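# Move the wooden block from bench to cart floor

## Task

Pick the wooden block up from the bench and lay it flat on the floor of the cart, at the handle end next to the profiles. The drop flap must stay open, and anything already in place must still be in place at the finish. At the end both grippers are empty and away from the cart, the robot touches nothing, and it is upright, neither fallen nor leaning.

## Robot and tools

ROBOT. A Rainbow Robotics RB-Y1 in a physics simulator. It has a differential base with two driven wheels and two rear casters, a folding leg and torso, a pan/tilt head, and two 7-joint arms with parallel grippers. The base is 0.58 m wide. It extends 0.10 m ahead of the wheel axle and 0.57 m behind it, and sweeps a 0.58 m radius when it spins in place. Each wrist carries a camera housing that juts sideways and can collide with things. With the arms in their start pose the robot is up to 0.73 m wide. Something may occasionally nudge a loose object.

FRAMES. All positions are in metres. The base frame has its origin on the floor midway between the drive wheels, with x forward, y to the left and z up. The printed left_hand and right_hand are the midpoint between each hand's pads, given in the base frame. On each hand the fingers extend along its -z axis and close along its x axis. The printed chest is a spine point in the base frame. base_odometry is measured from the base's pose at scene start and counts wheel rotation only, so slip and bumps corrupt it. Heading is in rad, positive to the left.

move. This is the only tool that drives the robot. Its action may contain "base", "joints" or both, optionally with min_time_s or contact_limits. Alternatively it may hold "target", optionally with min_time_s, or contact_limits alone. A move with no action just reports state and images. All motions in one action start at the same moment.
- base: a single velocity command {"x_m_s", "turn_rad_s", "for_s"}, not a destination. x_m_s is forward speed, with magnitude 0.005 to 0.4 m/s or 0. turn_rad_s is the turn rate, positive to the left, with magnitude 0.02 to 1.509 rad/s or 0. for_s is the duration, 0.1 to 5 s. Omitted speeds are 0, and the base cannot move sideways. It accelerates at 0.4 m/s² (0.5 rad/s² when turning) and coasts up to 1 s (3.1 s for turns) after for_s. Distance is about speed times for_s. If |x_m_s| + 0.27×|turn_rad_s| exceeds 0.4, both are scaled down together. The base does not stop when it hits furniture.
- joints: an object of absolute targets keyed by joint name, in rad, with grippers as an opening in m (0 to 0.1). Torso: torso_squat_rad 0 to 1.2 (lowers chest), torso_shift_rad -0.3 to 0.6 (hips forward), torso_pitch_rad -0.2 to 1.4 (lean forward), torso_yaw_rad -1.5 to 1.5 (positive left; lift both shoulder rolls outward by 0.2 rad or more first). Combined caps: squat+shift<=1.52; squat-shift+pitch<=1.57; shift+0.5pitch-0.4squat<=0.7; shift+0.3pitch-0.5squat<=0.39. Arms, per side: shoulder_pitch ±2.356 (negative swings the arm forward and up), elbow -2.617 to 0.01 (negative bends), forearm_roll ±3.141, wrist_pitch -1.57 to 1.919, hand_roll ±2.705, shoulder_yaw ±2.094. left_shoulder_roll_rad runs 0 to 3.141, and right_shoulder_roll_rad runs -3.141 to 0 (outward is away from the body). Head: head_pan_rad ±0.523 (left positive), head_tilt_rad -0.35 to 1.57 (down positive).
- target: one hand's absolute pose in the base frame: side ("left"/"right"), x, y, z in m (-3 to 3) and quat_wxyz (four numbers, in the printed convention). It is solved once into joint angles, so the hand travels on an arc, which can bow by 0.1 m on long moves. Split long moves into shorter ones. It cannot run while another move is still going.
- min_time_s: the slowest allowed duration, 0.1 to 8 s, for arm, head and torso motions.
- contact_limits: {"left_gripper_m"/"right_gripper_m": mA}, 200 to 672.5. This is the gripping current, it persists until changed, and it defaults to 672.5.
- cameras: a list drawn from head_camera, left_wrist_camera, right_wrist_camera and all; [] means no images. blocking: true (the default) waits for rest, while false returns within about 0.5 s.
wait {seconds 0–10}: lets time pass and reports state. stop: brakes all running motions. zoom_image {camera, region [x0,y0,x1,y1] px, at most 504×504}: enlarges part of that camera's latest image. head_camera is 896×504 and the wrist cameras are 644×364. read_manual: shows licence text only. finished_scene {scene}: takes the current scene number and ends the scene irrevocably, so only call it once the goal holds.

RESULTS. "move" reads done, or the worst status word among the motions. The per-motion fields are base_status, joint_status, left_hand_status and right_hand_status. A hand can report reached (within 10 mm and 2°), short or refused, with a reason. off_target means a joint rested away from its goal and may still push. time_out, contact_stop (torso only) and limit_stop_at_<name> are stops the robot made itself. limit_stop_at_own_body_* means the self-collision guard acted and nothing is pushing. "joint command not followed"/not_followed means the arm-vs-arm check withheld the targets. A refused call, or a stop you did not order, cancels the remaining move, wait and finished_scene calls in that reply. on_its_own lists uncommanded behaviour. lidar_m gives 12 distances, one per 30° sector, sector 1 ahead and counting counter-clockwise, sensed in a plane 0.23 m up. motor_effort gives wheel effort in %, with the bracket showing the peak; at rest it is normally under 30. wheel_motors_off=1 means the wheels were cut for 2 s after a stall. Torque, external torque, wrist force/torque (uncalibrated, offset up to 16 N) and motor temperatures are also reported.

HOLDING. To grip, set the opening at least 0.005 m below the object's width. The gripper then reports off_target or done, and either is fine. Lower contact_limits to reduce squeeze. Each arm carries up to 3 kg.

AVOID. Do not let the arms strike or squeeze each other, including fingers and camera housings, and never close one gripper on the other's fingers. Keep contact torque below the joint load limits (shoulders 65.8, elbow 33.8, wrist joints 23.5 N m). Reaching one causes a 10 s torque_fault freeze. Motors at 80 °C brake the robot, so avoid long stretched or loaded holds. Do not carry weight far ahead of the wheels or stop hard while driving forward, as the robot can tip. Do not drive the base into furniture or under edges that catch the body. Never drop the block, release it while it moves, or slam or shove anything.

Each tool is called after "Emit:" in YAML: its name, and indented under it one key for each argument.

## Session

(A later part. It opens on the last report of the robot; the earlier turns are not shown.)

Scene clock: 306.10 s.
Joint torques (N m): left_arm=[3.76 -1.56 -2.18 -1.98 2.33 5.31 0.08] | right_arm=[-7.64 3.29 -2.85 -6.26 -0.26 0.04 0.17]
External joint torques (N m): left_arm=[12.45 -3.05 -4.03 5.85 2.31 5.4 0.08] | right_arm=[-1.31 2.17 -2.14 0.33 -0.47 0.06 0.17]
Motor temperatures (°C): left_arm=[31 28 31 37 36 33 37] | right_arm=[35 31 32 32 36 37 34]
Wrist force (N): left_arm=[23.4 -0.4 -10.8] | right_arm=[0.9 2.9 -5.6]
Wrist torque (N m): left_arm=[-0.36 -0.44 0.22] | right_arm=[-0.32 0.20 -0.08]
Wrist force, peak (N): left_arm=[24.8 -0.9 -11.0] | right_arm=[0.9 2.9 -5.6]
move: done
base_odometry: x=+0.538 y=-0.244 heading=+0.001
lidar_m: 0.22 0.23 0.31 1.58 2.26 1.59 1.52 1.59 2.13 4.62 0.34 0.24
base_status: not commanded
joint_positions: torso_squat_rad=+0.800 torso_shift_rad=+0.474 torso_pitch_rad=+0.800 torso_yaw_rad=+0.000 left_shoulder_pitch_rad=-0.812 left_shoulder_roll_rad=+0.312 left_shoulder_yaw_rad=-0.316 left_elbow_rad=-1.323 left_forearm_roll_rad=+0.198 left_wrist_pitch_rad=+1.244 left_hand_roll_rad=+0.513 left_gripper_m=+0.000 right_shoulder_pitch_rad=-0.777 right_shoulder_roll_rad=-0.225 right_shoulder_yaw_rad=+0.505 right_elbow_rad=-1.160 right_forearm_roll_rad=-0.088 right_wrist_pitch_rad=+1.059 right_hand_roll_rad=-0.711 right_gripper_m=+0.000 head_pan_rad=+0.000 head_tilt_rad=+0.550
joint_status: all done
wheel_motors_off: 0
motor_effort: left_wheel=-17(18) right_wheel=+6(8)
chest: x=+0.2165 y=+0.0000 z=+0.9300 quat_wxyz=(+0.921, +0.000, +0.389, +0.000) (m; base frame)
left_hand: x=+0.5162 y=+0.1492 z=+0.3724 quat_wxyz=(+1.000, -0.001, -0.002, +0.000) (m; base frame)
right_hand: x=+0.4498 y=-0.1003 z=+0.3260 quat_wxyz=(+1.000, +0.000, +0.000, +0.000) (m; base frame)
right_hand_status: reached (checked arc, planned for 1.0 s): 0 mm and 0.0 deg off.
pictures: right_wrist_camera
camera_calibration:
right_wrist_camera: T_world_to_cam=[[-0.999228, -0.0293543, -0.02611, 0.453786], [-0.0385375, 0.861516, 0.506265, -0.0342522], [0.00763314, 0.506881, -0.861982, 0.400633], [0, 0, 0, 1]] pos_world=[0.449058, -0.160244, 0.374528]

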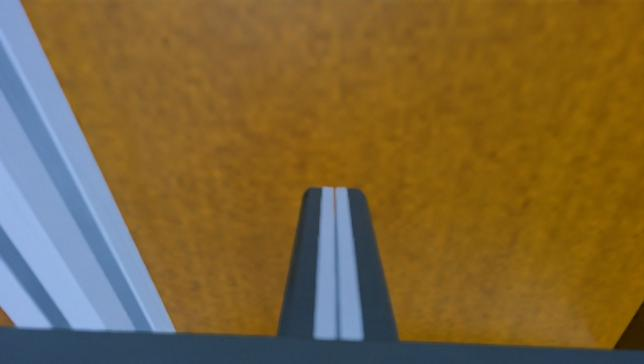

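Emit:
move:
  target: {"side": "right", "x": 0.45, "y": -0.10, "z": 0.317, "quat_wxyz": [1, 0, 0, 0]}
  min_time_s: 1
  cameras: []

Emit:
move:
  target: {"side": "right", "x": 0.505, "y": -0.10, "z": 0.317, "quat_wxyz": [1, 0, 0, 0]}
  min_time_s: 2

Scene clock: 308.63 s.
Joint torques (N m): left_arm=[4.08 -1.91 -2.19 -1.92 2.44 5.4 0.11] | right_arm=[-7.9 3.65 -2.56 -5.94 -0.21 -0.03 0.31]
External joint torques (N m): left_arm=[12.77 -3.4 -4.04 5.9 2.42 5.49 0.11] | right_arm=[-1.38 2.44 -1.89 0.41 -0.41 -0.01 0.31]
Motor temperatures (°C): left_arm=[31 28 31 37 36 33 37] | right_arm=[35 31 32 32 36 37 34]
Wrist force (N): left_arm=[23.9 -0.1 -10.1] | right_arm=[0.3 2.5 -5.3]
Wrist torque (N m): left_arm=[-0.34 -0.32 0.28] | right_arm=[-0.27 0.14 -0.08]
Wrist force, peak (N): left_arm=[24.3 -0.8 -11.8] | right_arm=[0.7 3.0 -5.6]
move: done
base_odometry: x=+0.538 y=-0.244 heading=+0.001
lidar_m: 0.22 0.23 0.31 1.58 2.23 1.61 1.51 1.58 2.12 4.62 0.34 0.24
base_status: not commanded
joint_positions: torso_squat_rad=+0.800 torso_shift_rad=+0.474 torso_pitch_rad=+0.800 torso_yaw_rad=+0.000 left_shoulder_pitch_rad=-0.812 left_shoulder_roll_rad=+0.312 left_shoulder_yaw_rad=-0.316 left_elbow_rad=-1.323 left_forearm_roll_rad=+0.198 left_wrist_pitch_rad=+1.244 left_hand_roll_rad=+0.513 left_gripper_m=+0.000 right_shoulder_pitch_rad=-0.799 right_shoulder_roll_rad=-0.212 right_shoulder_yaw_rad=+0.504 right_elbow_rad=-1.090 right_forearm_roll_rad=-0.089 right_wrist_pitch_rad=+1.014 right_hand_roll_rad=-0.708 right_gripper_m=+0.000 head_pan_rad=+0.000 head_tilt_rad=+0.550
joint_status: all done
wheel_motors_off: 0
motor_effort: left_wheel=-18(18) right_wheel=+7(8)
chest: x=+0.2165 y=+0.0000 z=+0.9300 quat_wxyz=(+0.921, +0.000, +0.389, +0.000) (m; base frame)
left_hand: x=+0.5162 y=+0.1492 z=+0.3724 quat_wxyz=(+1.000, -0.001, -0.002, +0.000) (m; base frame)
right_hand: x=+0.4498 y=-0.1003 z=+0.3170 quat_wxyz=(+1.000, +0.000, +0.000, +0.000) (m; base frame)
right_hand_status: reached (checked arc, planned for 1.0 s): 0 mm and 0.0 deg off.
pictures: none
No camera images: "cameras" was empty.

Scene clock: 310.97 s.
Joint torques (N m): left_arm=[4 -1.99 -2.34 -1.83 2.35 5.42 0.09] | right_arm=[-11.36 3.42 -2.68 -5.5 -0.12 -0.01 0.17]
External joint torques (N m): left_arm=[12.69 -3.48 -4.19 5.99 2.33 5.51 0.09] | right_arm=[-1.5 2.91 -1.72 0.53 -0.31 0.01 0.17]
Motor temperatures (°C): left_arm=[31 28 31 37 35 33 37] | right_arm=[35 31 31 32 36 37 34]
Wrist force (N): left_arm=[23.8 -0.1 -7.7] | right_arm=[0.7 2.8 -5.3]
Wrist torque (N m): left_arm=[-0.39 -0.29 0.22] | right_arm=[-0.30 0.21 -0.05]
Wrist force, peak (N): left_arm=[23.9 -0.3 -10.9] | right_arm=[0.2 3.0 -5.9]
move: done
base_odometry: x=+0.538 y=-0.244 heading=+0.001
lidar_m: 0.22 0.23 0.32 1.58 2.24 1.60 1.52 1.59 2.11 4.62 0.35 0.25
base_status: not commanded
joint_positions: torso_squat_rad=+0.800 torso_shift_rad=+0.474 torso_pitch_rad=+0.800 torso_yaw_rad=+0.000 left_shoulder_pitch_rad=-0.812 left_shoulder_roll_rad=+0.312 left_shoulder_yaw_rad=-0.316 left_elbow_rad=-1.323 left_forearm_roll_rad=+0.198 left_wrist_pitch_rad=+1.244 left_hand_roll_rad=+0.513 left_gripper_m=+0.000 right_shoulder_pitch_rad=-0.989 right_shoulder_roll_rad=-0.190 right_shoulder_yaw_rad=+0.443 right_elbow_rad=-0.861 right_forearm_roll_rad=-0.171 right_wrist_pitch_rad=+0.972 right_hand_roll_rad=-0.625 right_gripper_m=+0.000 head_pan_rad=+0.000 head_tilt_rad=+0.550
joint_status: all done
wheel_motors_off: 0
motor_effort: left_wheel=-18(18) right_wheel=+7(8)
chest: x=+0.2165 y=+0.0000 z=+0.9300 quat_wxyz=(+0.921, +0.000, +0.389, +0.000) (m; base frame)
left_hand: x=+0.5162 y=+0.1492 z=+0.3725 quat_wxyz=(+1.000, -0.001, -0.002, +0.000) (m; base frame)
right_hand: x=+0.5047 y=-0.1004 z=+0.3171 quat_wxyz=(+1.000, +0.000, +0.000, +0.000) (m; base frame)
right_hand_status: reached (checked arc, planned for 2.0 s): 0 mm and 0.0 deg off.
pictures: head_camera, left_wrist_camera, right_wrist_camera
camera_calibration:
head_camera: T_world_to_cam=[[-0.0202893, -0.999501, -0.0242172, 0.0321613], [-0.961309, 0.0261583, -0.274226, 0.701416], [0.274723, 0.0177163, -0.96136, 0.855014], [0, 0, 0, 1]] pos_world=[0.440038, -0.00135027, 1.0151]
left_wrist_camera: T_world_to_cam=[[0.999624, 0.0269112, -0.00529096, -0.5187], [0.0263193, -0.886997, 0.461024, -0.0238403], [0.00771364, -0.46099, -0.887372, 0.467786], [0, 0, 0, 1]] pos_world=[0.515524, 0.208457, 0.423346]
right_wrist_camera: T_world_to_cam=[[-0.999214, -0.0291253, -0.0269033, 0.508731], [-0.0387427, 0.861483, 0.506307, -0.0274612], [0.00843043, 0.506951, -0.861934, 0.392182], [0, 0, 0, 1]] pos_world=[0.503961, -0.160343, 0.365625]

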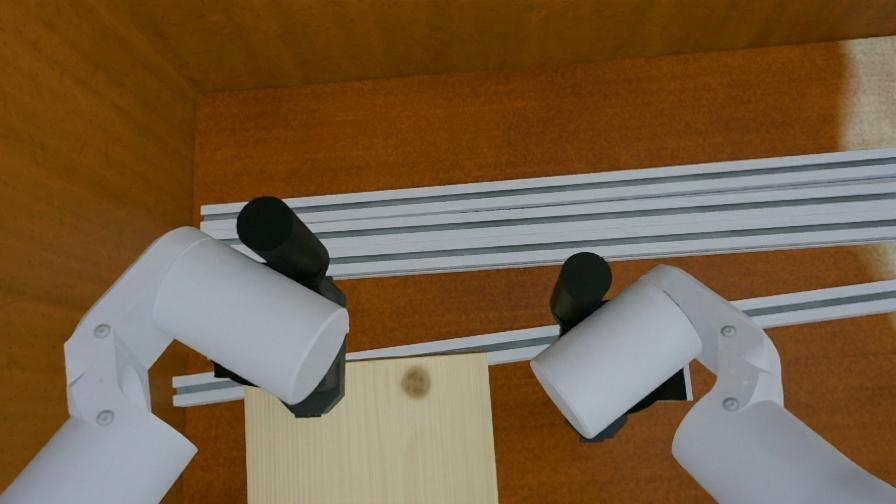

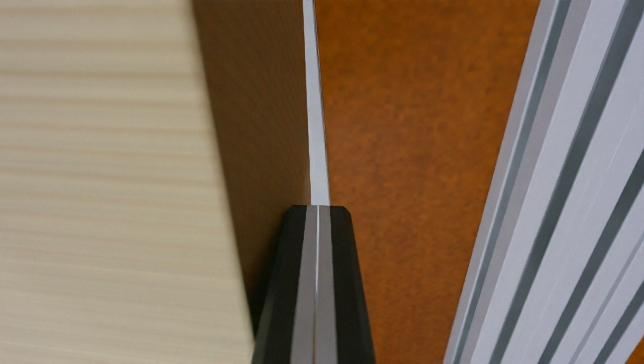

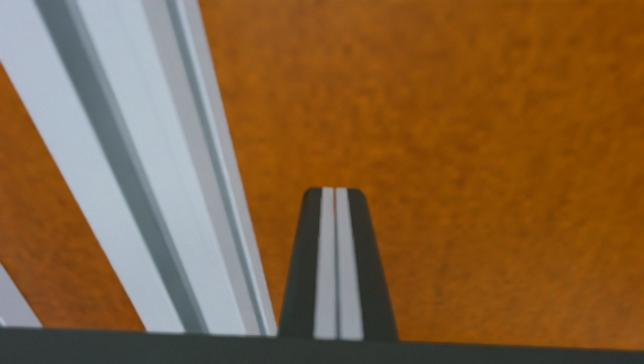

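Emit:
move:
  target: {"side": "right", "x": 0.535, "y": -0.10, "z": 0.315, "quat_wxyz": [1, 0, 0, 0]}
  min_time_s: 1.5

Scene clock: 313.63 s.
Joint torques (N m): left_arm=[3.78 -2.15 -2.3 -1.63 2.52 5.42 -0.09] | right_arm=[-14.49 2.33 -3.06 -5.68 -0.24 -0.51 0.26]
External joint torques (N m): left_arm=[12.47 -3.63 -4.15 6.2 2.5 5.51 -0.09] | right_arm=[-2.48 2.29 -2.24 -0.2 -0.42 -0.48 0.26]
Motor temperatures (°C): left_arm=[31 28 31 37 35 33 37] | right_arm=[34 31 31 32 36 37 34]
Wrist force (N): left_arm=[23.7 0.4 -11.1] | right_arm=[-1.3 2.0 -4.9]
Wrist torque (N m): left_arm=[-0.35 -0.49 0.20] | right_arm=[-0.24 0.14 -0.06]
Wrist force, peak (N): left_arm=[26.2 -0.3 -18.3] | right_arm=[-4.6 1.5 -7.0]
move: done
base_odometry: x=+0.538 y=-0.244 heading=+0.001
lidar_m: 0.22 0.23 0.30 1.58 2.24 1.60 1.52 1.59 2.13 4.61 0.35 0.23
base_status: not commanded
joint_positions: torso_squat_rad=+0.800 torso_shift_rad=+0.474 torso_pitch_rad=+0.800 torso_yaw_rad=+0.000 left_shoulder_pitch_rad=-0.812 left_shoulder_roll_rad=+0.312 left_shoulder_yaw_rad=-0.316 left_elbow_rad=-1.323 left_forearm_roll_rad=+0.198 left_wrist_pitch_rad=+1.244 left_hand_roll_rad=+0.513 left_gripper_m=+0.000 right_shoulder_pitch_rad=-1.138 right_shoulder_roll_rad=-0.162 right_shoulder_yaw_rad=+0.403 right_elbow_rad=-0.625 right_forearm_roll_rad=-0.222 right_wrist_pitch_rad=+0.890 right_hand_roll_rad=-0.561 right_gripper_m=+0.000 head_pan_rad=+0.000 head_tilt_rad=+0.550
joint_status: all done
wheel_motors_off: 0
motor_effort: left_wheel=-18(18) right_wheel=+6(8)
chest: x=+0.2166 y=+0.0000 z=+0.9300 quat_wxyz=(+0.921, +0.000, +0.389, +0.000) (m; base frame)
left_hand: x=+0.5163 y=+0.1492 z=+0.3724 quat_wxyz=(+1.000, -0.001, -0.002, +0.000) (m; base frame)
right_hand: x=+0.5345 y=-0.1005 z=+0.3149 quat_wxyz=(+1.000, +0.000, +0.000, +0.000) (m; base frame)
right_hand_status: reached (checked arc, planned for 1.5 s): 1 mm and 0.0 deg off.
pictures: head_camera, left_wrist_camera, right_wrist_camera
camera_calibration:
head_camera: T_world_to_cam=[[-0.020293, -0.999501, -0.0242182, 0.0321616], [-0.961309, 0.0261622, -0.274226, 0.701388], [0.274723, 0.0177163, -0.96136, 0.854918], [0, 0, 0, 1]] pos_world=[0.440038, -0.00135026, 1.015]
left_wrist_camera: T_world_to_cam=[[0.999626, 0.0268232, -0.00524362, -0.518703], [0.0262198, -0.887021, 0.460983, -0.0237662], [0.00771385, -0.460948, -0.887393, 0.467786], [0, 0, 0, 1]] pos_world=[0.515524, 0.208457, 0.423346]
right_wrist_camera: T_world_to_cam=[[-0.999217, -0.0289922, -0.0269391, 0.538481], [-0.0386453, 0.861531, 0.506232, -0.0251237], [0.00853208, 0.506877, -0.861976, 0.390034], [0, 0, 0, 1]] pos_world=[0.533761, -0.160443, 0.363425]

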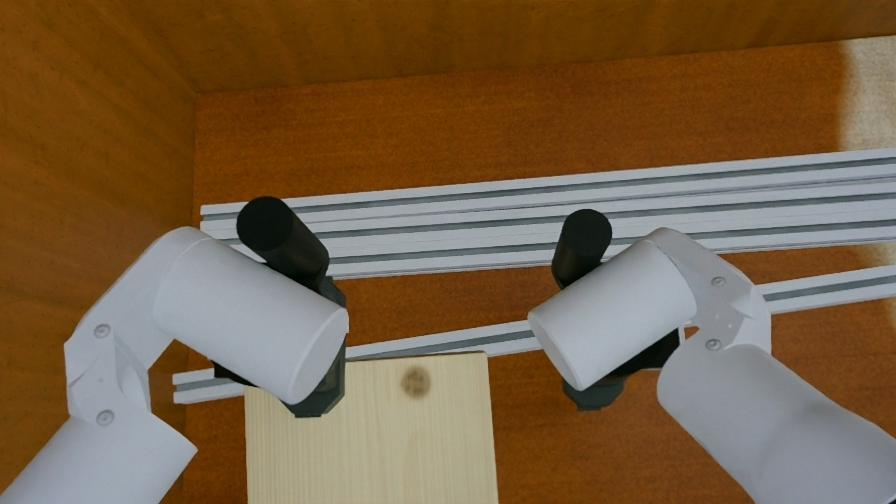

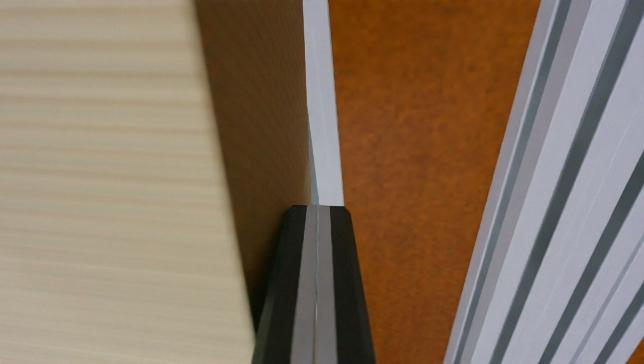

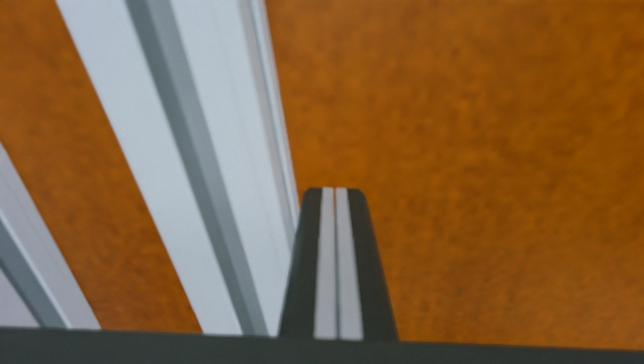

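Emit:
move:
  target: {"side": "right", "x": 0.575, "y": -0.09, "z": 0.317, "quat_wxyz": [1, 0, 0, 0]}
  min_time_s: 2

Scene clock: 316.67 s.
Joint torques (N m): left_arm=[2.6 -3 -2.23 -2.67 3.02 4.9 0.01] | right_arm=[-16.95 2.11 -2.6 -4.48 -0.31 -0.58 0.27]
External joint torques (N m): left_arm=[11.28 -4.5 -4.08 5.15 3 4.99 0.01] | right_arm=[-2.59 2.48 -2.3 0.12 -0.48 -0.39 0.26]
Motor temperatures (°C): left_arm=[31 28 31 37 35 34 37] | right_arm=[35 31 31 32 36 37 34]
Wrist force (N): left_arm=[24.1 2.6 -11.1] | right_arm=[-1.3 2.7 -5.0]
Wrist torque (N m): left_arm=[-0.29 -0.43 0.24] | right_arm=[-0.31 0.13 -0.07]
Wrist force, peak (N): left_arm=[25.0 1.8 -20.0] | right_arm=[-5.7 0.7 -6.9]
move: short
base_odometry: x=+0.538 y=-0.244 heading=+0.001
lidar_m: 0.22 0.22 0.31 1.57 2.25 1.59 1.52 1.58 2.12 4.63 0.35 0.24
base_status: not commanded
joint_positions: torso_squat_rad=+0.800 torso_shift_rad=+0.474 torso_pitch_rad=+0.800 torso_yaw_rad=+0.000 left_shoulder_pitch_rad=-0.812 left_shoulder_roll_rad=+0.312 left_shoulder_yaw_rad=-0.316 left_elbow_rad=-1.323 left_forearm_roll_rad=+0.198 left_wrist_pitch_rad=+1.244 left_hand_roll_rad=+0.513 left_gripper_m=+0.000 right_shoulder_pitch_rad=-1.338 right_shoulder_roll_rad=-0.108 right_shoulder_yaw_rad=+0.349 right_elbow_rad=-0.267 right_forearm_roll_rad=-0.272 right_wrist_pitch_rad=+0.662 right_hand_roll_rad=-0.481 right_gripper_m=+0.000 head_pan_rad=+0.000 head_tilt_rad=+0.550
joint_status: all done
wheel_motors_off: 0
motor_effort: left_wheel=-17(19) right_wheel=+4(10)
chest: x=+0.2166 y=+0.0000 z=+0.9300 quat_wxyz=(+0.921, +0.000, +0.389, +0.000) (m; base frame)
left_hand: x=+0.5160 y=+0.1496 z=+0.3723 quat_wxyz=(+1.000, -0.001, -0.002, +0.000) (m; base frame)
right_hand: x=+0.5741 y=-0.0907 z=+0.3178 quat_wxyz=(+0.999, +0.016, -0.038, +0.000) (m; base frame)
right_hand_status: short (checked arc, as near as the solve gets, planned for 2.0 s): 1 mm and 4.7 deg off. The place is met; only the turn is off.
pictures: head_camera, left_wrist_camera, right_wrist_camera
camera_calibration:
head_camera: T_world_to_cam=[[-0.0202919, -0.999501, -0.0242162, 0.0322591], [-0.961336, 0.0261589, -0.274133, 0.701303], [0.27463, 0.0177172, -0.961387, 0.854984], [0, 0, 0, 1]] pos_world=[0.440039, -0.00125027, 1.015]
left_wrist_camera: T_world_to_cam=[[0.999619, 0.0269922, -0.00576649, -0.518322], [0.0266157, -0.887324, 0.460377, -0.0233327], [0.00730985, -0.460355, -0.887705, 0.468053], [0, 0, 0, 1]] pos_world=[0.515324, 0.208758, 0.423246]
right_wrist_camera: T_world_to_cam=[[-0.994366, -0.0269609, -0.102513, 0.599699], [-0.0775092, 0.844641, 0.529692, -0.0201314], [0.0723056, 0.534654, -0.841972, 0.346713], [0, 0, 0, 1]] pos_world=[0.569691, -0.152199, 0.364063]

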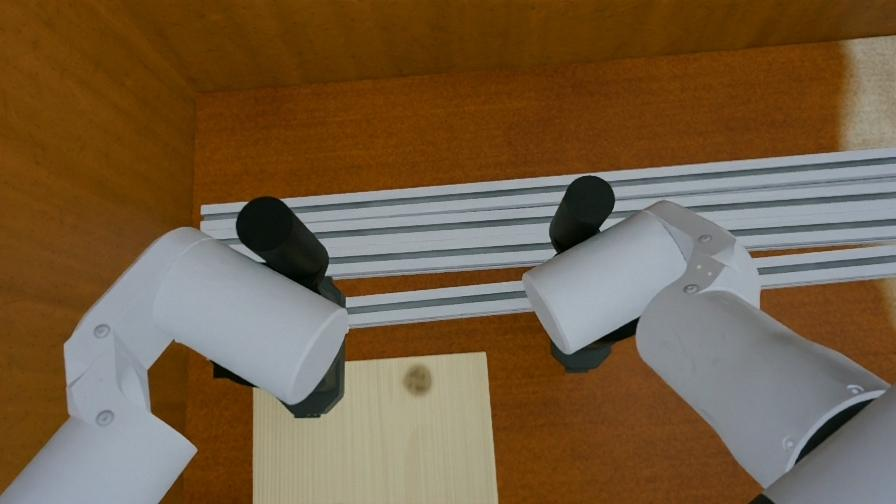

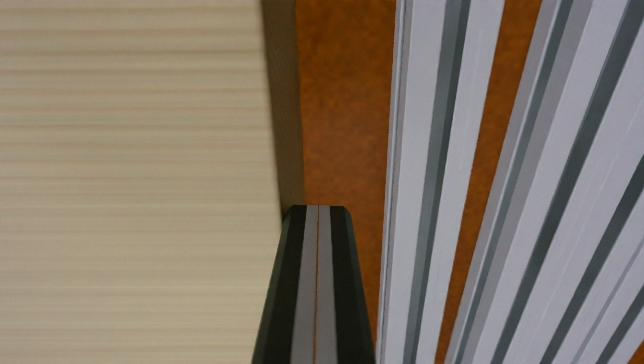

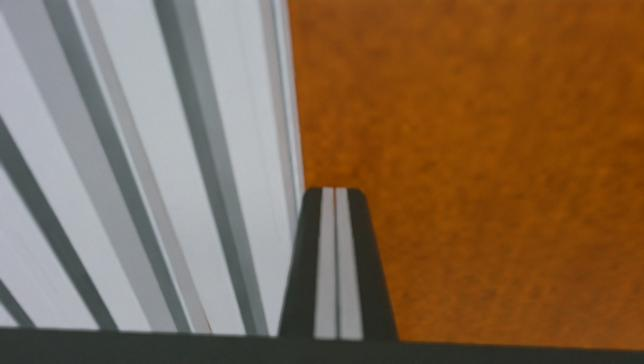

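Emit:
move:
  target: {"side": "right", "x": 0.555, "y": -0.10, "z": 0.33, "quat_wxyz": [1, 0, 0, 0]}
  cameras: []

Emit:
move:
  target: {"side": "right", "x": 0.54, "y": -0.12, "z": 0.50, "quat_wxyz": [1, 0, 0, 0]}
  cameras: []

Emit:
move:
  target: {"side": "left", "x": 0.522, "y": 0.15, "z": 0.376, "quat_wxyz": [1, 0, 0, 0]}
  cameras: []

Emit:
move:
  target: {"side": "left", "x": 0.535, "y": 0.15, "z": 0.50, "quat_wxyz": [1, 0, 0, 0]}

Emit:
wait:
  seconds: 0.3

Scene clock: 319.70 s.
Joint torques (N m): left_arm=[2.77 -3.23 -1.9 -2.58 3.12 4.98 0.06] | right_arm=[-13.26 -0.71 -0.2 -6.58 0.27 -0.11 -0.11]
External joint torques (N m): left_arm=[11.45 -4.73 -3.75 5.24 3.1 5.07 0.06] | right_arm=[-0.24 -0.33 0.73 -0.79 0.08 -0.1 -0.11]
Motor temperatures (°C): left_arm=[31 28 31 36 35 34 37] | right_arm=[35 31 31 32 36 37 34]
Wrist force (N): left_arm=[23.1 2.0 -11.4] | right_arm=[0.5 2.5 -5.4]
Wrist torque (N m): left_arm=[-0.26 -0.37 0.22] | right_arm=[-0.28 0.13 -0.07]
Wrist force, peak (N): left_arm=[24.8 2.3 -11.5] | right_arm=[-1.2 2.5 -6.6]
move: done
base_odometry: x=+0.538 y=-0.244 heading=+0.001
lidar_m: 0.22 0.23 0.30 1.57 2.25 1.60 1.50 1.59 2.13 4.63 0.36 0.23
base_status: not commanded
joint_positions: torso_squat_rad=+0.800 torso_shift_rad=+0.474 torso_pitch_rad=+0.800 torso_yaw_rad=+0.000 left_shoulder_pitch_rad=-0.812 left_shoulder_roll_rad=+0.312 left_shoulder_yaw_rad=-0.316 left_elbow_rad=-1.323 left_forearm_roll_rad=+0.198 left_wrist_pitch_rad=+1.244 left_hand_roll_rad=+0.513 left_gripper_m=+0.000 right_shoulder_pitch_rad=-1.178 right_shoulder_roll_rad=-0.172 right_shoulder_yaw_rad=+0.374 right_elbow_rad=-0.645 right_forearm_roll_rad=-0.239 right_wrist_pitch_rad=+0.957 right_hand_roll_rad=-0.533 right_gripper_m=+0.000 head_pan_rad=+0.000 head_tilt_rad=+0.550
joint_status: all done
wheel_motors_off: 0
motor_effort: left_wheel=-16(18) right_wheel=+4(7)
chest: x=+0.2166 y=+0.0000 z=+0.9300 quat_wxyz=(+0.921, +0.000, +0.389, +0.000) (m; base frame)
left_hand: x=+0.5161 y=+0.1496 z=+0.3723 quat_wxyz=(+1.000, -0.001, -0.002, +0.000) (m; base frame)
right_hand: x=+0.5545 y=-0.0998 z=+0.3305 quat_wxyz=(+1.000, -0.001, +0.005, +0.000) (m; base frame)
right_hand_status: reached (checked arc, planned for 0.7 s): 1 mm and 0.5 deg off.
pictures: none
No camera images: "cameras" was empty.

Scene clock: 321.63 s.
Joint torques (N m): left_arm=[2.73 -3.12 -2 -2.5 3.07 4.83 0.1] | right_arm=[-9.78 -1.94 -3.82 -9 -0.01 -0.06 -0.05]
External joint torques (N m): left_arm=[11.41 -4.62 -3.85 5.32 3.05 4.91 0.1] | right_arm=[0.27 0.04 -1.04 -0.9 -0.24 -0.04 -0.05]
Motor temperatures (°C): left_arm=[31 28 31 36 35 34 37] | right_arm=[34 31 31 32 36 37 34]
Wrist force (N): left_arm=[23.0 1.8 -11.7] | right_arm=[0.4 2.9 -5.4]
Wrist torque (N m): left_arm=[-0.18 -0.33 0.26] | right_arm=[-0.27 0.14 -0.07]
Wrist force, peak (N): left_arm=[24.7 1.4 -10.8] | right_arm=[1.6 4.2 -5.3]
move: done
base_odometry: x=+0.538 y=-0.244 heading=+0.001
lidar_m: 0.22 0.23 0.31 1.58 2.25 1.60 1.52 1.59 2.11 4.63 0.36 0.24
base_status: not commanded
joint_positions: torso_squat_rad=+0.800 torso_shift_rad=+0.474 torso_pitch_rad=+0.800 torso_yaw_rad=+0.000 left_shoulder_pitch_rad=-0.812 left_shoulder_roll_rad=+0.312 left_shoulder_yaw_rad=-0.316 left_elbow_rad=-1.323 left_forearm_roll_rad=+0.198 left_wrist_pitch_rad=+1.244 left_hand_roll_rad=+0.513 left_gripper_m=+0.000 right_shoulder_pitch_rad=-0.883 right_shoulder_roll_rad=-0.388 right_shoulder_yaw_rad=+0.353 right_elbow_rad=-1.787 right_forearm_roll_rad=-0.284 right_wrist_pitch_rad=+1.731 right_hand_roll_rad=-0.667 right_gripper_m=+0.000 head_pan_rad=+0.000 head_tilt_rad=+0.550
joint_status: all done
wheel_motors_off: 0
motor_effort: left_wheel=-17(18) right_wheel=+6(8)
chest: x=+0.2166 y=+0.0000 z=+0.9300 quat_wxyz=(+0.921, +0.000, +0.389, +0.000) (m; base frame)
left_hand: x=+0.5161 y=+0.1496 z=+0.3723 quat_wxyz=(+1.000, -0.001, -0.002, +0.000) (m; base frame)
right_hand: x=+0.5399 y=-0.1199 z=+0.5002 quat_wxyz=(+1.000, +0.000, +0.000, +0.000) (m; base frame)
right_hand_status: reached (checked arc, planned for 1.5 s): 0 mm and 0.1 deg off.
pictures: none
No camera images: "cameras" was empty.

Scene clock: 322.17 s.
Joint torques (N m): left_arm=[-7.75 0.26 1.83 -6.75 0.27 0.1 0.14] | right_arm=[-9.96 -2.01 -3.99 -8.9 -0.02 -0.04 -0.09]
External joint torques (N m): left_arm=[1.28 -1.37 -0.1 1.1 0.26 0.17 0.14] | right_arm=[0.08 -0.02 -1.2 -0.8 -0.25 -0.02 -0.09]
Motor temperatures (°C): left_arm=[31 28 31 36 35 34 37] | right_arm=[34 31 31 32 36 37 34]
Wrist force (N): left_arm=[0.8 2.3 -7.8] | right_arm=[0.4 2.4 -5.0]
Wrist torque (N m): left_arm=[-0.45 0.15 0.04] | right_arm=[-0.27 0.17 -0.07]
Wrist force, peak (N): left_arm=[22.8 0.4 -11.7] | right_arm=[0.3 2.8 -6.2]
move: done
base_odometry: x=+0.538 y=-0.244 heading=+0.001
lidar_m: 0.22 0.23 0.31 1.57 2.25 1.59 1.52 1.59 2.13 4.62 0.35 0.24
base_status: not commanded
joint_positions: torso_squat_rad=+0.800 torso_shift_rad=+0.474 torso_pitch_rad=+0.800 torso_yaw_rad=+0.000 left_shoulder_pitch_rad=-0.829 left_shoulder_roll_rad=+0.315 left_shoulder_yaw_rad=-0.310 left_elbow_rad=-1.320 left_forearm_roll_rad=+0.206 left_wrist_pitch_rad=+1.260 left_hand_roll_rad=+0.508 left_gripper_m=+0.000 right_shoulder_pitch_rad=-0.883 right_shoulder_roll_rad=-0.388 right_shoulder_yaw_rad=+0.353 right_elbow_rad=-1.787 right_forearm_roll_rad=-0.284 right_wrist_pitch_rad=+1.731 right_hand_roll_rad=-0.667 right_gripper_m=+0.000 head_pan_rad=+0.000 head_tilt_rad=+0.550
joint_status: all done
wheel_motors_off: 0
motor_effort: left_wheel=-10(17) right_wheel=+9(10)
chest: x=+0.2166 y=+0.0001 z=+0.9300 quat_wxyz=(+0.921, +0.000, +0.389, +0.000) (m; base frame)
left_hand: x=+0.5222 y=+0.1500 z=+0.3761 quat_wxyz=(+1.000, +0.000, +0.000, +0.000) (m; base frame)
left_hand_status: reached (checked arc, planned for 0.1 s): 0 mm and 0.1 deg off.
right_hand: x=+0.5399 y=-0.1199 z=+0.5001 quat_wxyz=(+1.000, +0.000, +0.000, +0.000) (m; base frame)
pictures: none
No camera images: "cameras" was empty.

Scene clock: 323.33 s.
Joint torques (N m): left_arm=[-8.4 1.56 4.17 -7.94 0.16 -0.54 0.15] | right_arm=[-9.91 -2.07 -3.98 -8.62 0.12 -0.08 -0.05]
External joint torques (N m): left_arm=[0.97 -0.83 1.34 0.66 0.14 -0.47 0.15] | right_arm=[0.14 -0.09 -1.2 -0.52 -0.11 -0.05 -0.05]
Motor temperatures (°C): left_arm=[31 28 31 36 35 33 37] | right_arm=[34 31 31 32 36 37 34]
Wrist force (N): left_arm=[1.1 2.0 -7.7] | right_arm=[0.7 3.2 -5.9]
Wrist torque (N m): left_arm=[-0.38 0.23 0.11] | right_arm=[-0.36 0.20 -0.09]
Wrist force, peak (N): left_arm=[1.3 2.1 -8.7] | right_arm=[0.7 3.2 -5.9]
move: done
base_odometry: x=+0.538 y=-0.244 heading=+0.001
lidar_m: 0.22 0.23 0.32 1.59 2.24 1.59 1.51 1.58 2.12 4.61 0.36 0.24
base_status: not commanded
joint_positions: torso_squat_rad=+0.800 torso_shift_rad=+0.474 torso_pitch_rad=+0.800 torso_yaw_rad=+0.000 left_shoulder_pitch_rad=-0.807 left_shoulder_roll_rad=+0.398 left_shoulder_yaw_rad=-0.263 left_elbow_rad=-1.841 left_forearm_roll_rad=+0.276 left_wrist_pitch_rad=+1.734 left_hand_roll_rad=+0.575 left_gripper_m=+0.000 right_shoulder_pitch_rad=-0.883 right_shoulder_roll_rad=-0.388 right_shoulder_yaw_rad=+0.353 right_elbow_rad=-1.787 right_forearm_roll_rad=-0.284 right_wrist_pitch_rad=+1.731 right_hand_roll_rad=-0.667 right_gripper_m=+0.000 head_pan_rad=+0.000 head_tilt_rad=+0.550
joint_status: all done
wheel_motors_off: 0
motor_effort: left_wheel=-8(10) right_wheel=+8(12)
chest: x=+0.2166 y=+0.0001 z=+0.9300 quat_wxyz=(+0.921, +0.000, +0.389, +0.000) (m; base frame)
left_hand: x=+0.5351 y=+0.1500 z=+0.4999 quat_wxyz=(+1.000, +0.000, +0.000, +0.000) (m; base frame)
left_hand_status: reached (checked arc, planned for 0.9 s): 0 mm and 0.0 deg off.
right_hand: x=+0.5399 y=-0.1198 z=+0.5001 quat_wxyz=(+1.000, +0.000, +0.000, +0.000) (m; base frame)
pictures: head_camera, left_wrist_camera, right_wrist_camera
camera_calibration:
head_camera: T_world_to_cam=[[-0.020171, -0.999502, -0.0242855, 0.0322757], [-0.961365, 0.0260599, -0.274042, 0.701224], [0.274538, 0.0178196, -0.961411, 0.85505], [0, 0, 0, 1]] pos_world=[0.440039, -0.00125083, 1.015]
left_wrist_camera: T_world_to_cam=[[0.999609, 0.0265706, -0.00867374, -0.535089], [0.027586, -0.887909, 0.459192, -0.0821106], [0.00449952, -0.459252, -0.888295, 0.583009], [0, 0, 0, 1]] pos_world=[0.534521, 0.209059, 0.550947]
right_wrist_camera: T_world_to_cam=[[-0.999241, -0.0295203, -0.0254113, 0.547378], [-0.0383289, 0.861351, 0.506562, -0.102342], [0.00693422, 0.507152, -0.861829, 0.560294], [0, 0, 0, 1]] pos_world=[0.539155, -0.179843, 0.54863]

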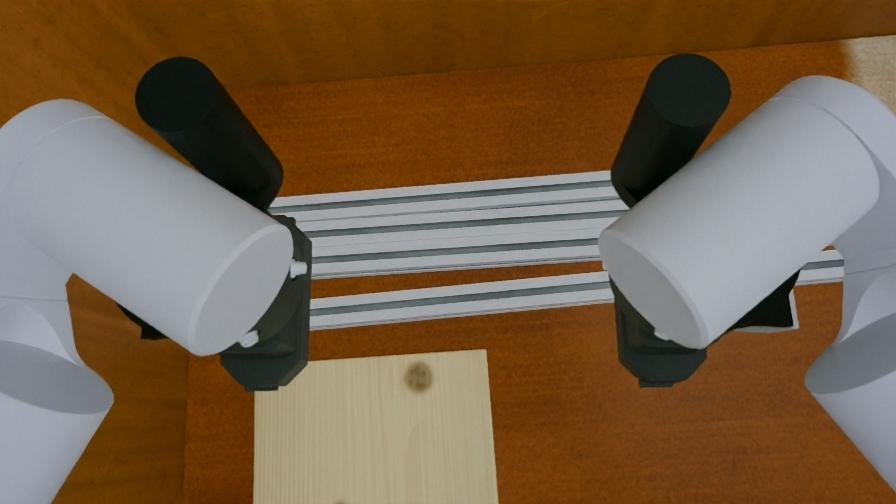

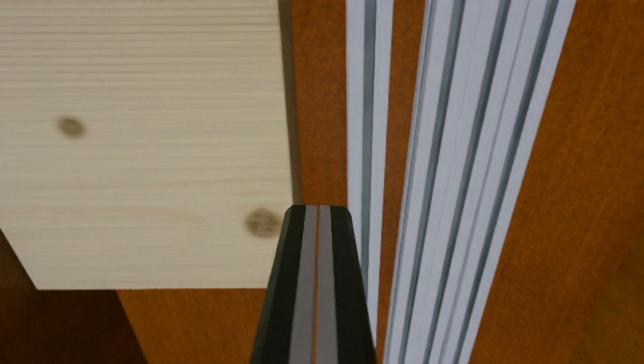

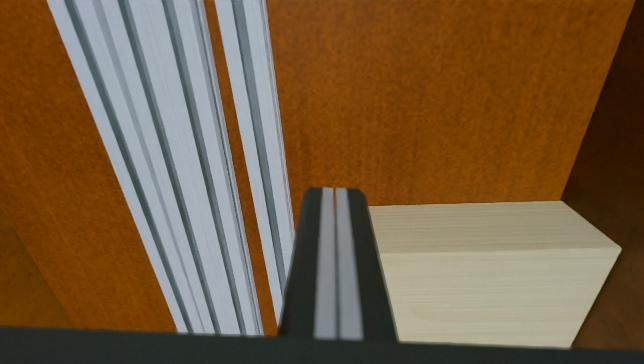

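Scene clock: 323.63 s.
Joint torques (N m): left_arm=[-8.32 1.4 4.28 -7.96 0.31 -0.61 0.18] | right_arm=[-9.72 -2 -3.8 -8.62 0.08 0.02 -0.01]
External joint torques (N m): left_arm=[1.05 -0.99 1.44 0.64 0.28 -0.53 0.18] | right_arm=[0.32 -0.02 -1.02 -0.53 -0.15 0.04 -0.01]
Motor temperatures (°C): left_arm=[31 28 31 36 35 33 37] | right_arm=[34 31 31 32 36 37 34]
Wrist force (N): left_arm=[0.3 2.1 -8.2] | right_arm=[0.7 2.9 -5.3]
Wrist torque (N m): left_arm=[-0.36 0.08 0.09] | right_arm=[-0.33 0.22 -0.09]
Wrist force, peak (N): left_arm=[0.3 2.1 -8.2] | right_arm=[1.0 3.1 -5.7]
base_odometry: x=+0.538 y=-0.244 heading=+0.001
lidar_m: 0.22 0.22 0.31 1.57 2.25 1.59 1.53 1.59 2.12 4.62 0.36 0.24
base_status: not commanded
joint_positions: torso_squat_rad=+0.800 torso_shift_rad=+0.474 torso_pitch_rad=+0.800 torso_yaw_rad=+0.000 left_shoulder_pitch_rad=-0.807 left_shoulder_roll_rad=+0.398 left_shoulder_yaw_rad=-0.263 left_elbow_rad=-1.841 left_forearm_roll_rad=+0.276 left_wrist_pitch_rad=+1.734 left_hand_roll_rad=+0.575 left_gripper_m=+0.000 right_shoulder_pitch_rad=-0.883 right_shoulder_roll_rad=-0.388 right_shoulder_yaw_rad=+0.353 right_elbow_rad=-1.787 right_forearm_roll_rad=-0.284 right_wrist_pitch_rad=+1.731 right_hand_roll_rad=-0.667 right_gripper_m=+0.000 head_pan_rad=+0.000 head_tilt_rad=+0.550
joint_status: all done
wheel_motors_off: 0
motor_effort: left_wheel=-8(10) right_wheel=+9(12)
chest: x=+0.2166 y=+0.0001 z=+0.9300 quat_wxyz=(+0.921, +0.000, +0.389, +0.000) (m; base frame)
left_hand: x=+0.5351 y=+0.1500 z=+0.4999 quat_wxyz=(+1.000, +0.000, +0.000, +0.000) (m; base frame)
left_hand_status: reached (checked arc, planned for 0.9 s): 0 mm and 0.0 deg off.
right_hand: x=+0.5399 y=-0.1198 z=+0.5001 quat_wxyz=(+1.000, +0.000, +0.000, +0.000) (m; base frame)
wait: 0.30 s; at rest by 0.27 s
pictures: head_camera, left_wrist_camera, right_wrist_camera
camera_calibration:
head_camera: T_world_to_cam=[[-0.020171, -0.999502, -0.0242855, 0.0322757], [-0.961365, 0.0260599, -0.274042, 0.701224], [0.274538, 0.0178196, -0.961411, 0.85505], [0, 0, 0, 1]] pos_world=[0.440039, -0.00125083, 1.015]
left_wrist_camera: T_world_to_cam=[[0.999609, 0.0265706, -0.00867374, -0.535089], [0.027586, -0.887909, 0.459192, -0.0821106], [0.00449952, -0.459252, -0.888295, 0.583009], [0, 0, 0, 1]] pos_world=[0.534521, 0.209059, 0.550947]
right_wrist_camera: T_world_to_cam=[[-0.999241, -0.0295203, -0.0254113, 0.547378], [-0.0383289, 0.861351, 0.506562, -0.102342], [0.00693422, 0.507152, -0.861829, 0.560294], [0, 0, 0, 1]] pos_world=[0.539155, -0.179843, 0.54863]

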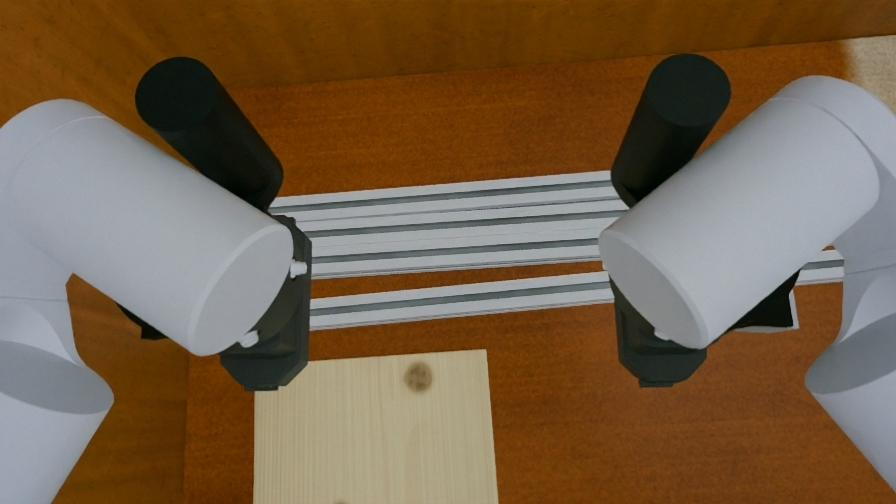

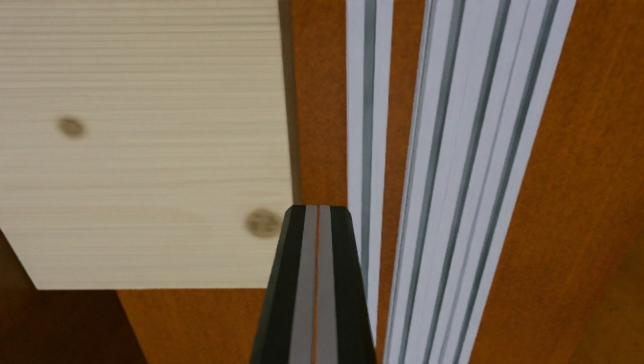

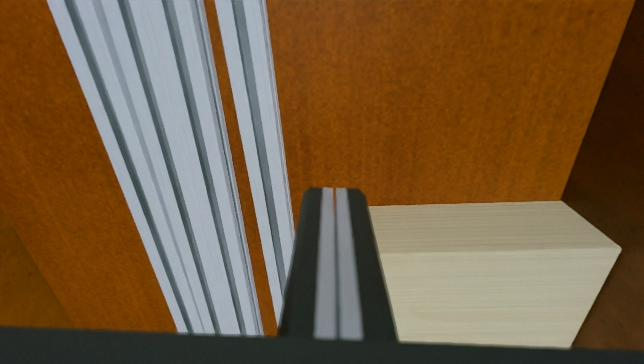

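Emit:
move:
  joints: {"torso_squat_rad": 0.3, "torso_shift_rad": 0.25, "torso_pitch_rad": 0.6}
  cameras: []

Emit:
move:
  base: {"x_m_s": -0.2, "for_s": 3}
  cameras: ["head_camera"]

Scene clock: 327.13 s.
Joint torques (N m): left_arm=[-11.91 2.14 5.09 -7.83 -0.04 -0.67 0.13] | right_arm=[-13.26 -2.91 -4.55 -8.55 0.33 -0.29 -0.15]
External joint torques (N m): left_arm=[0.9 -1.16 1.21 0.65 0.16 -0.26 0.14] | right_arm=[0.16 0.06 -0.68 -0.59 -0.12 0.03 -0.16]
Motor temperatures (°C): left_arm=[31 28 31 36 35 33 37] | right_arm=[34 30 31 32 36 37 34]
Wrist force (N): left_arm=[0.0 1.3 -7.4] | right_arm=[-1.0 2.3 -5.5]
Wrist torque (N m): left_arm=[-0.31 0.19 0.13] | right_arm=[-0.25 0.07 -0.11]
Wrist force, peak (N): left_arm=[0.7 2.9 -8.9] | right_arm=[0.3 2.7 -6.2]
move: done
base_odometry: x=+0.538 y=-0.244 heading=+0.001
lidar_m: 0.22 0.23 0.32 1.58 2.24 1.60 1.52 1.59 2.11 4.63 0.36 0.23
base_status: not commanded
joint_positions: torso_squat_rad=+0.300 torso_shift_rad=+0.250 torso_pitch_rad=+0.600 torso_yaw_rad=+0.000 left_shoulder_pitch_rad=-0.807 left_shoulder_roll_rad=+0.398 left_shoulder_yaw_rad=-0.263 left_elbow_rad=-1.841 left_forearm_roll_rad=+0.276 left_wrist_pitch_rad=+1.734 left_hand_roll_rad=+0.575 left_gripper_m=+0.000 right_shoulder_pitch_rad=-0.883 right_shoulder_roll_rad=-0.388 right_shoulder_yaw_rad=+0.353 right_elbow_rad=-1.787 right_forearm_roll_rad=-0.284 right_wrist_pitch_rad=+1.731 right_hand_roll_rad=-0.667 right_gripper_m=+0.000 head_pan_rad=+0.000 head_tilt_rad=+0.550
joint_status: all done
wheel_motors_off: 0
motor_effort: left_wheel=-7(11) right_wheel=+10(13)
chest: x=+0.1121 y=+0.0001 z=+1.1839 quat_wxyz=(+0.955, +0.000, +0.295, +0.000) (m; base frame)
left_hand: x=+0.5097 y=+0.1500 z=+0.8256 quat_wxyz=(+0.995, +0.000, -0.100, +0.000) (m; base frame)
right_hand: x=+0.5144 y=-0.1198 z=+0.8268 quat_wxyz=(+0.995, +0.000, -0.099, +0.000) (m; base frame)
pictures: none
No camera images: "cameras" was empty.

Scene clock: 331.20 s.
Joint torques (N m): left_arm=[-12.01 2.5 4.93 -7.98 -0.14 -0.83 0.18] | right_arm=[-14.04 -2.97 -4.35 -8.56 0.33 -0.3 -0.01]
External joint torques (N m): left_arm=[0.79 -0.8 1.05 0.51 0.06 -0.42 0.19] | right_arm=[-0.62 0 -0.48 -0.61 -0.13 0.02 -0.02]
Motor temperatures (°C): left_arm=[31 28 31 36 35 33 37] | right_arm=[34 30 31 32 36 37 34]
Wrist force (N): left_arm=[-0.2 2.3 -7.7] | right_arm=[-0.6 3.0 -5.2]
Wrist torque (N m): left_arm=[-0.39 0.14 0.10] | right_arm=[-0.35 0.13 -0.10]
Wrist force, peak (N): left_arm=[-0.6 2.5 -8.3] | right_arm=[-1.3 3.1 -6.1]
move: done
base_odometry: x=-0.062 y=-0.244 heading=+0.000
lidar_m: 0.83 0.85 1.83 4.15 1.36 0.96 0.92 0.97 1.29 3.24 1.26 0.88
base_status: done (sent for 3 of 3 s)
joint_positions: torso_squat_rad=+0.300 torso_shift_rad=+0.250 torso_pitch_rad=+0.600 torso_yaw_rad=+0.000 left_shoulder_pitch_rad=-0.807 left_shoulder_roll_rad=+0.398 left_shoulder_yaw_rad=-0.263 left_elbow_rad=-1.841 left_forearm_roll_rad=+0.276 left_wrist_pitch_rad=+1.734 left_hand_roll_rad=+0.575 left_gripper_m=+0.000 right_shoulder_pitch_rad=-0.883 right_shoulder_roll_rad=-0.388 right_shoulder_yaw_rad=+0.353 right_elbow_rad=-1.787 right_forearm_roll_rad=-0.284 right_wrist_pitch_rad=+1.731 right_hand_roll_rad=-0.667 right_gripper_m=+0.000 head_pan_rad=+0.000 head_tilt_rad=+0.550
joint_status: not commanded
wheel_motors_off: 0
motor_effort: left_wheel=-16(28) right_wheel=+15(31)
chest: x=+0.1121 y=+0.0001 z=+1.1838 quat_wxyz=(+0.955, +0.000, +0.295, +0.000) (m; base frame)
left_hand: x=+0.5097 y=+0.1500 z=+0.8255 quat_wxyz=(+0.995, +0.000, -0.100, +0.000) (m; base frame)
right_hand: x=+0.5144 y=-0.1198 z=+0.8267 quat_wxyz=(+0.995, +0.000, -0.099, +0.000) (m; base frame)
pictures: head_camera
camera_calibration:
head_camera: T_world_to_cam=[[-0.0149444, -0.999502, -0.0278071, 0.0399175], [-0.887742, 0.02606, -0.459603, 0.881841], [0.460098, 0.017817, -0.887689, 1.01968], [0, 0, 0, 1]] pos_world=[0.314291, -0.00125082, 1.31156]

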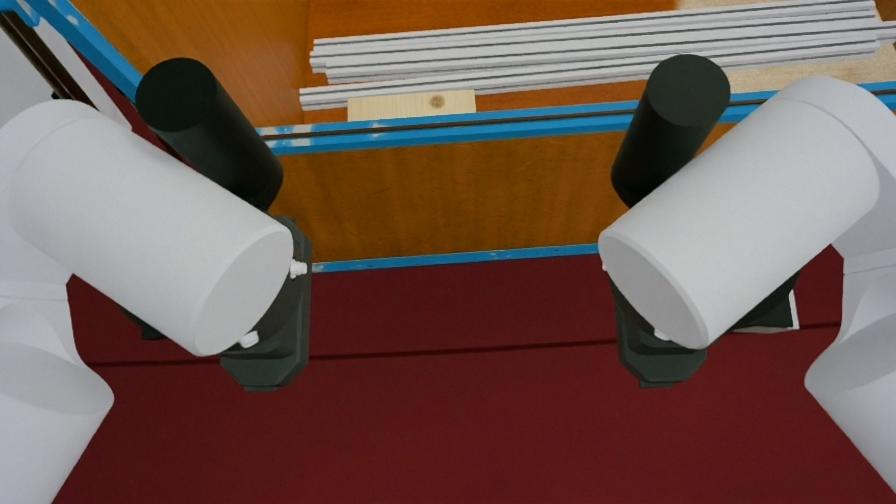

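Clear; flap open, block flat on the floor beside the profiles. Straighten up and finish.

Emit:
move:
  joints: {"torso_shift_rad": 0, "torso_pitch_rad": 0.1}
  cameras: ["head_camera"]

Emit:
finished_scene:
  scene: 2

Scene clock: 334.43 s.
Joint torques (N m): left_arm=[-17.64 3.7 6.86 -6.14 -0.62 -1.42 0.07] | right_arm=[-20.16 -5.06 -5.93 -6.69 0.65 -0.89 -0.07]
External joint torques (N m): left_arm=[1.26 -1.22 1.11 0.61 0.06 -0.28 0.1] | right_arm=[-0.87 -0.22 -0.09 -0.44 -0.26 0.1 -0.11]
Motor temperatures (°C): left_arm=[31 28 31 36 35 33 37] | right_arm=[34 30 31 32 36 37 34]
Wrist force (N): left_arm=[-4.0 2.3 -6.0] | right_arm=[-3.6 2.5 -4.1]
Wrist torque (N m): left_arm=[-0.38 -0.14 0.10] | right_arm=[-0.30 -0.08 -0.13]
Wrist force, peak (N): left_arm=[-0.2 3.2 -7.9] | right_arm=[-1.0 2.8 -6.2]
move: done
base_odometry: x=-0.062 y=-0.244 heading=+0.000
lidar_m: 0.83 0.85 1.81 4.14 1.36 0.97 0.92 0.95 1.31 3.23 1.26 0.87
base_status: not commanded
joint_positions: torso_squat_rad=+0.300 torso_shift_rad=+0.000 torso_pitch_rad=+0.100 torso_yaw_rad=+0.000 left_shoulder_pitch_rad=-0.807 left_shoulder_roll_rad=+0.398 left_shoulder_yaw_rad=-0.263 left_elbow_rad=-1.841 left_forearm_roll_rad=+0.276 left_wrist_pitch_rad=+1.734 left_hand_roll_rad=+0.575 left_gripper_m=+0.000 right_shoulder_pitch_rad=-0.883 right_shoulder_roll_rad=-0.388 right_shoulder_yaw_rad=+0.353 right_elbow_rad=-1.787 right_forearm_roll_rad=-0.284 right_wrist_pitch_rad=+1.731 right_hand_roll_rad=-0.667 right_gripper_m=+0.000 head_pan_rad=+0.000 head_tilt_rad=+0.550
joint_status: all done
wheel_motors_off: 0
motor_effort: left_wheel=-15(19) right_wheel=+17(21)
chest: x=-0.1972 y=+0.0001 z=+1.2571 quat_wxyz=(+0.999, +0.000, +0.050, +0.000) (m; base frame)
left_hand: x=+0.3236 y=+0.1501 z=+1.1334 quat_wxyz=(+0.939, +0.000, -0.343, +0.000) (m; base frame)
right_hand: x=+0.3271 y=-0.1198 z=+1.1366 quat_wxyz=(+0.940, +0.000, -0.342, +0.000) (m; base frame)
pictures: head_camera
camera_calibration:
head_camera: T_world_to_cam=[[0.000274777, -0.999504, -0.0314868, 0.0449355], [-0.558734, 0.02596, -0.828941, 1.17014], [0.829347, 0.0178205, -0.558449, 0.885923], [0, 0, 0, 1]] pos_world=[-0.0809561, -0.00125113, 1.46613]

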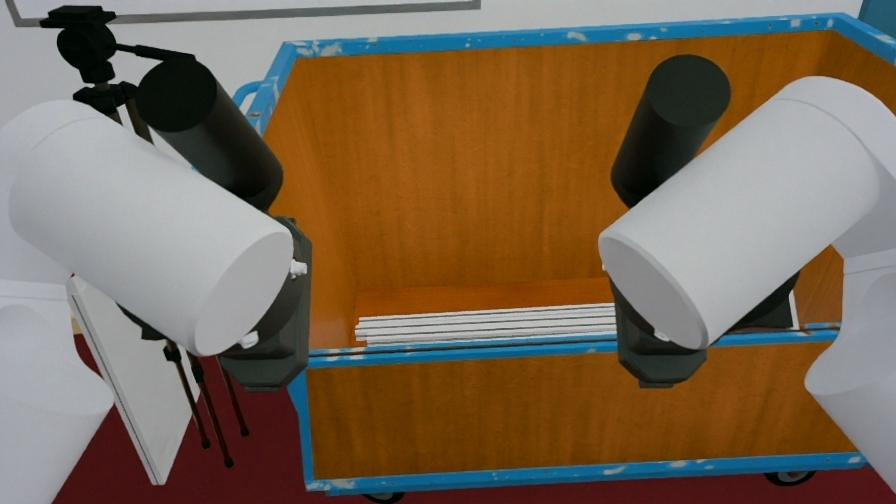

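The scene is finished: the task was done.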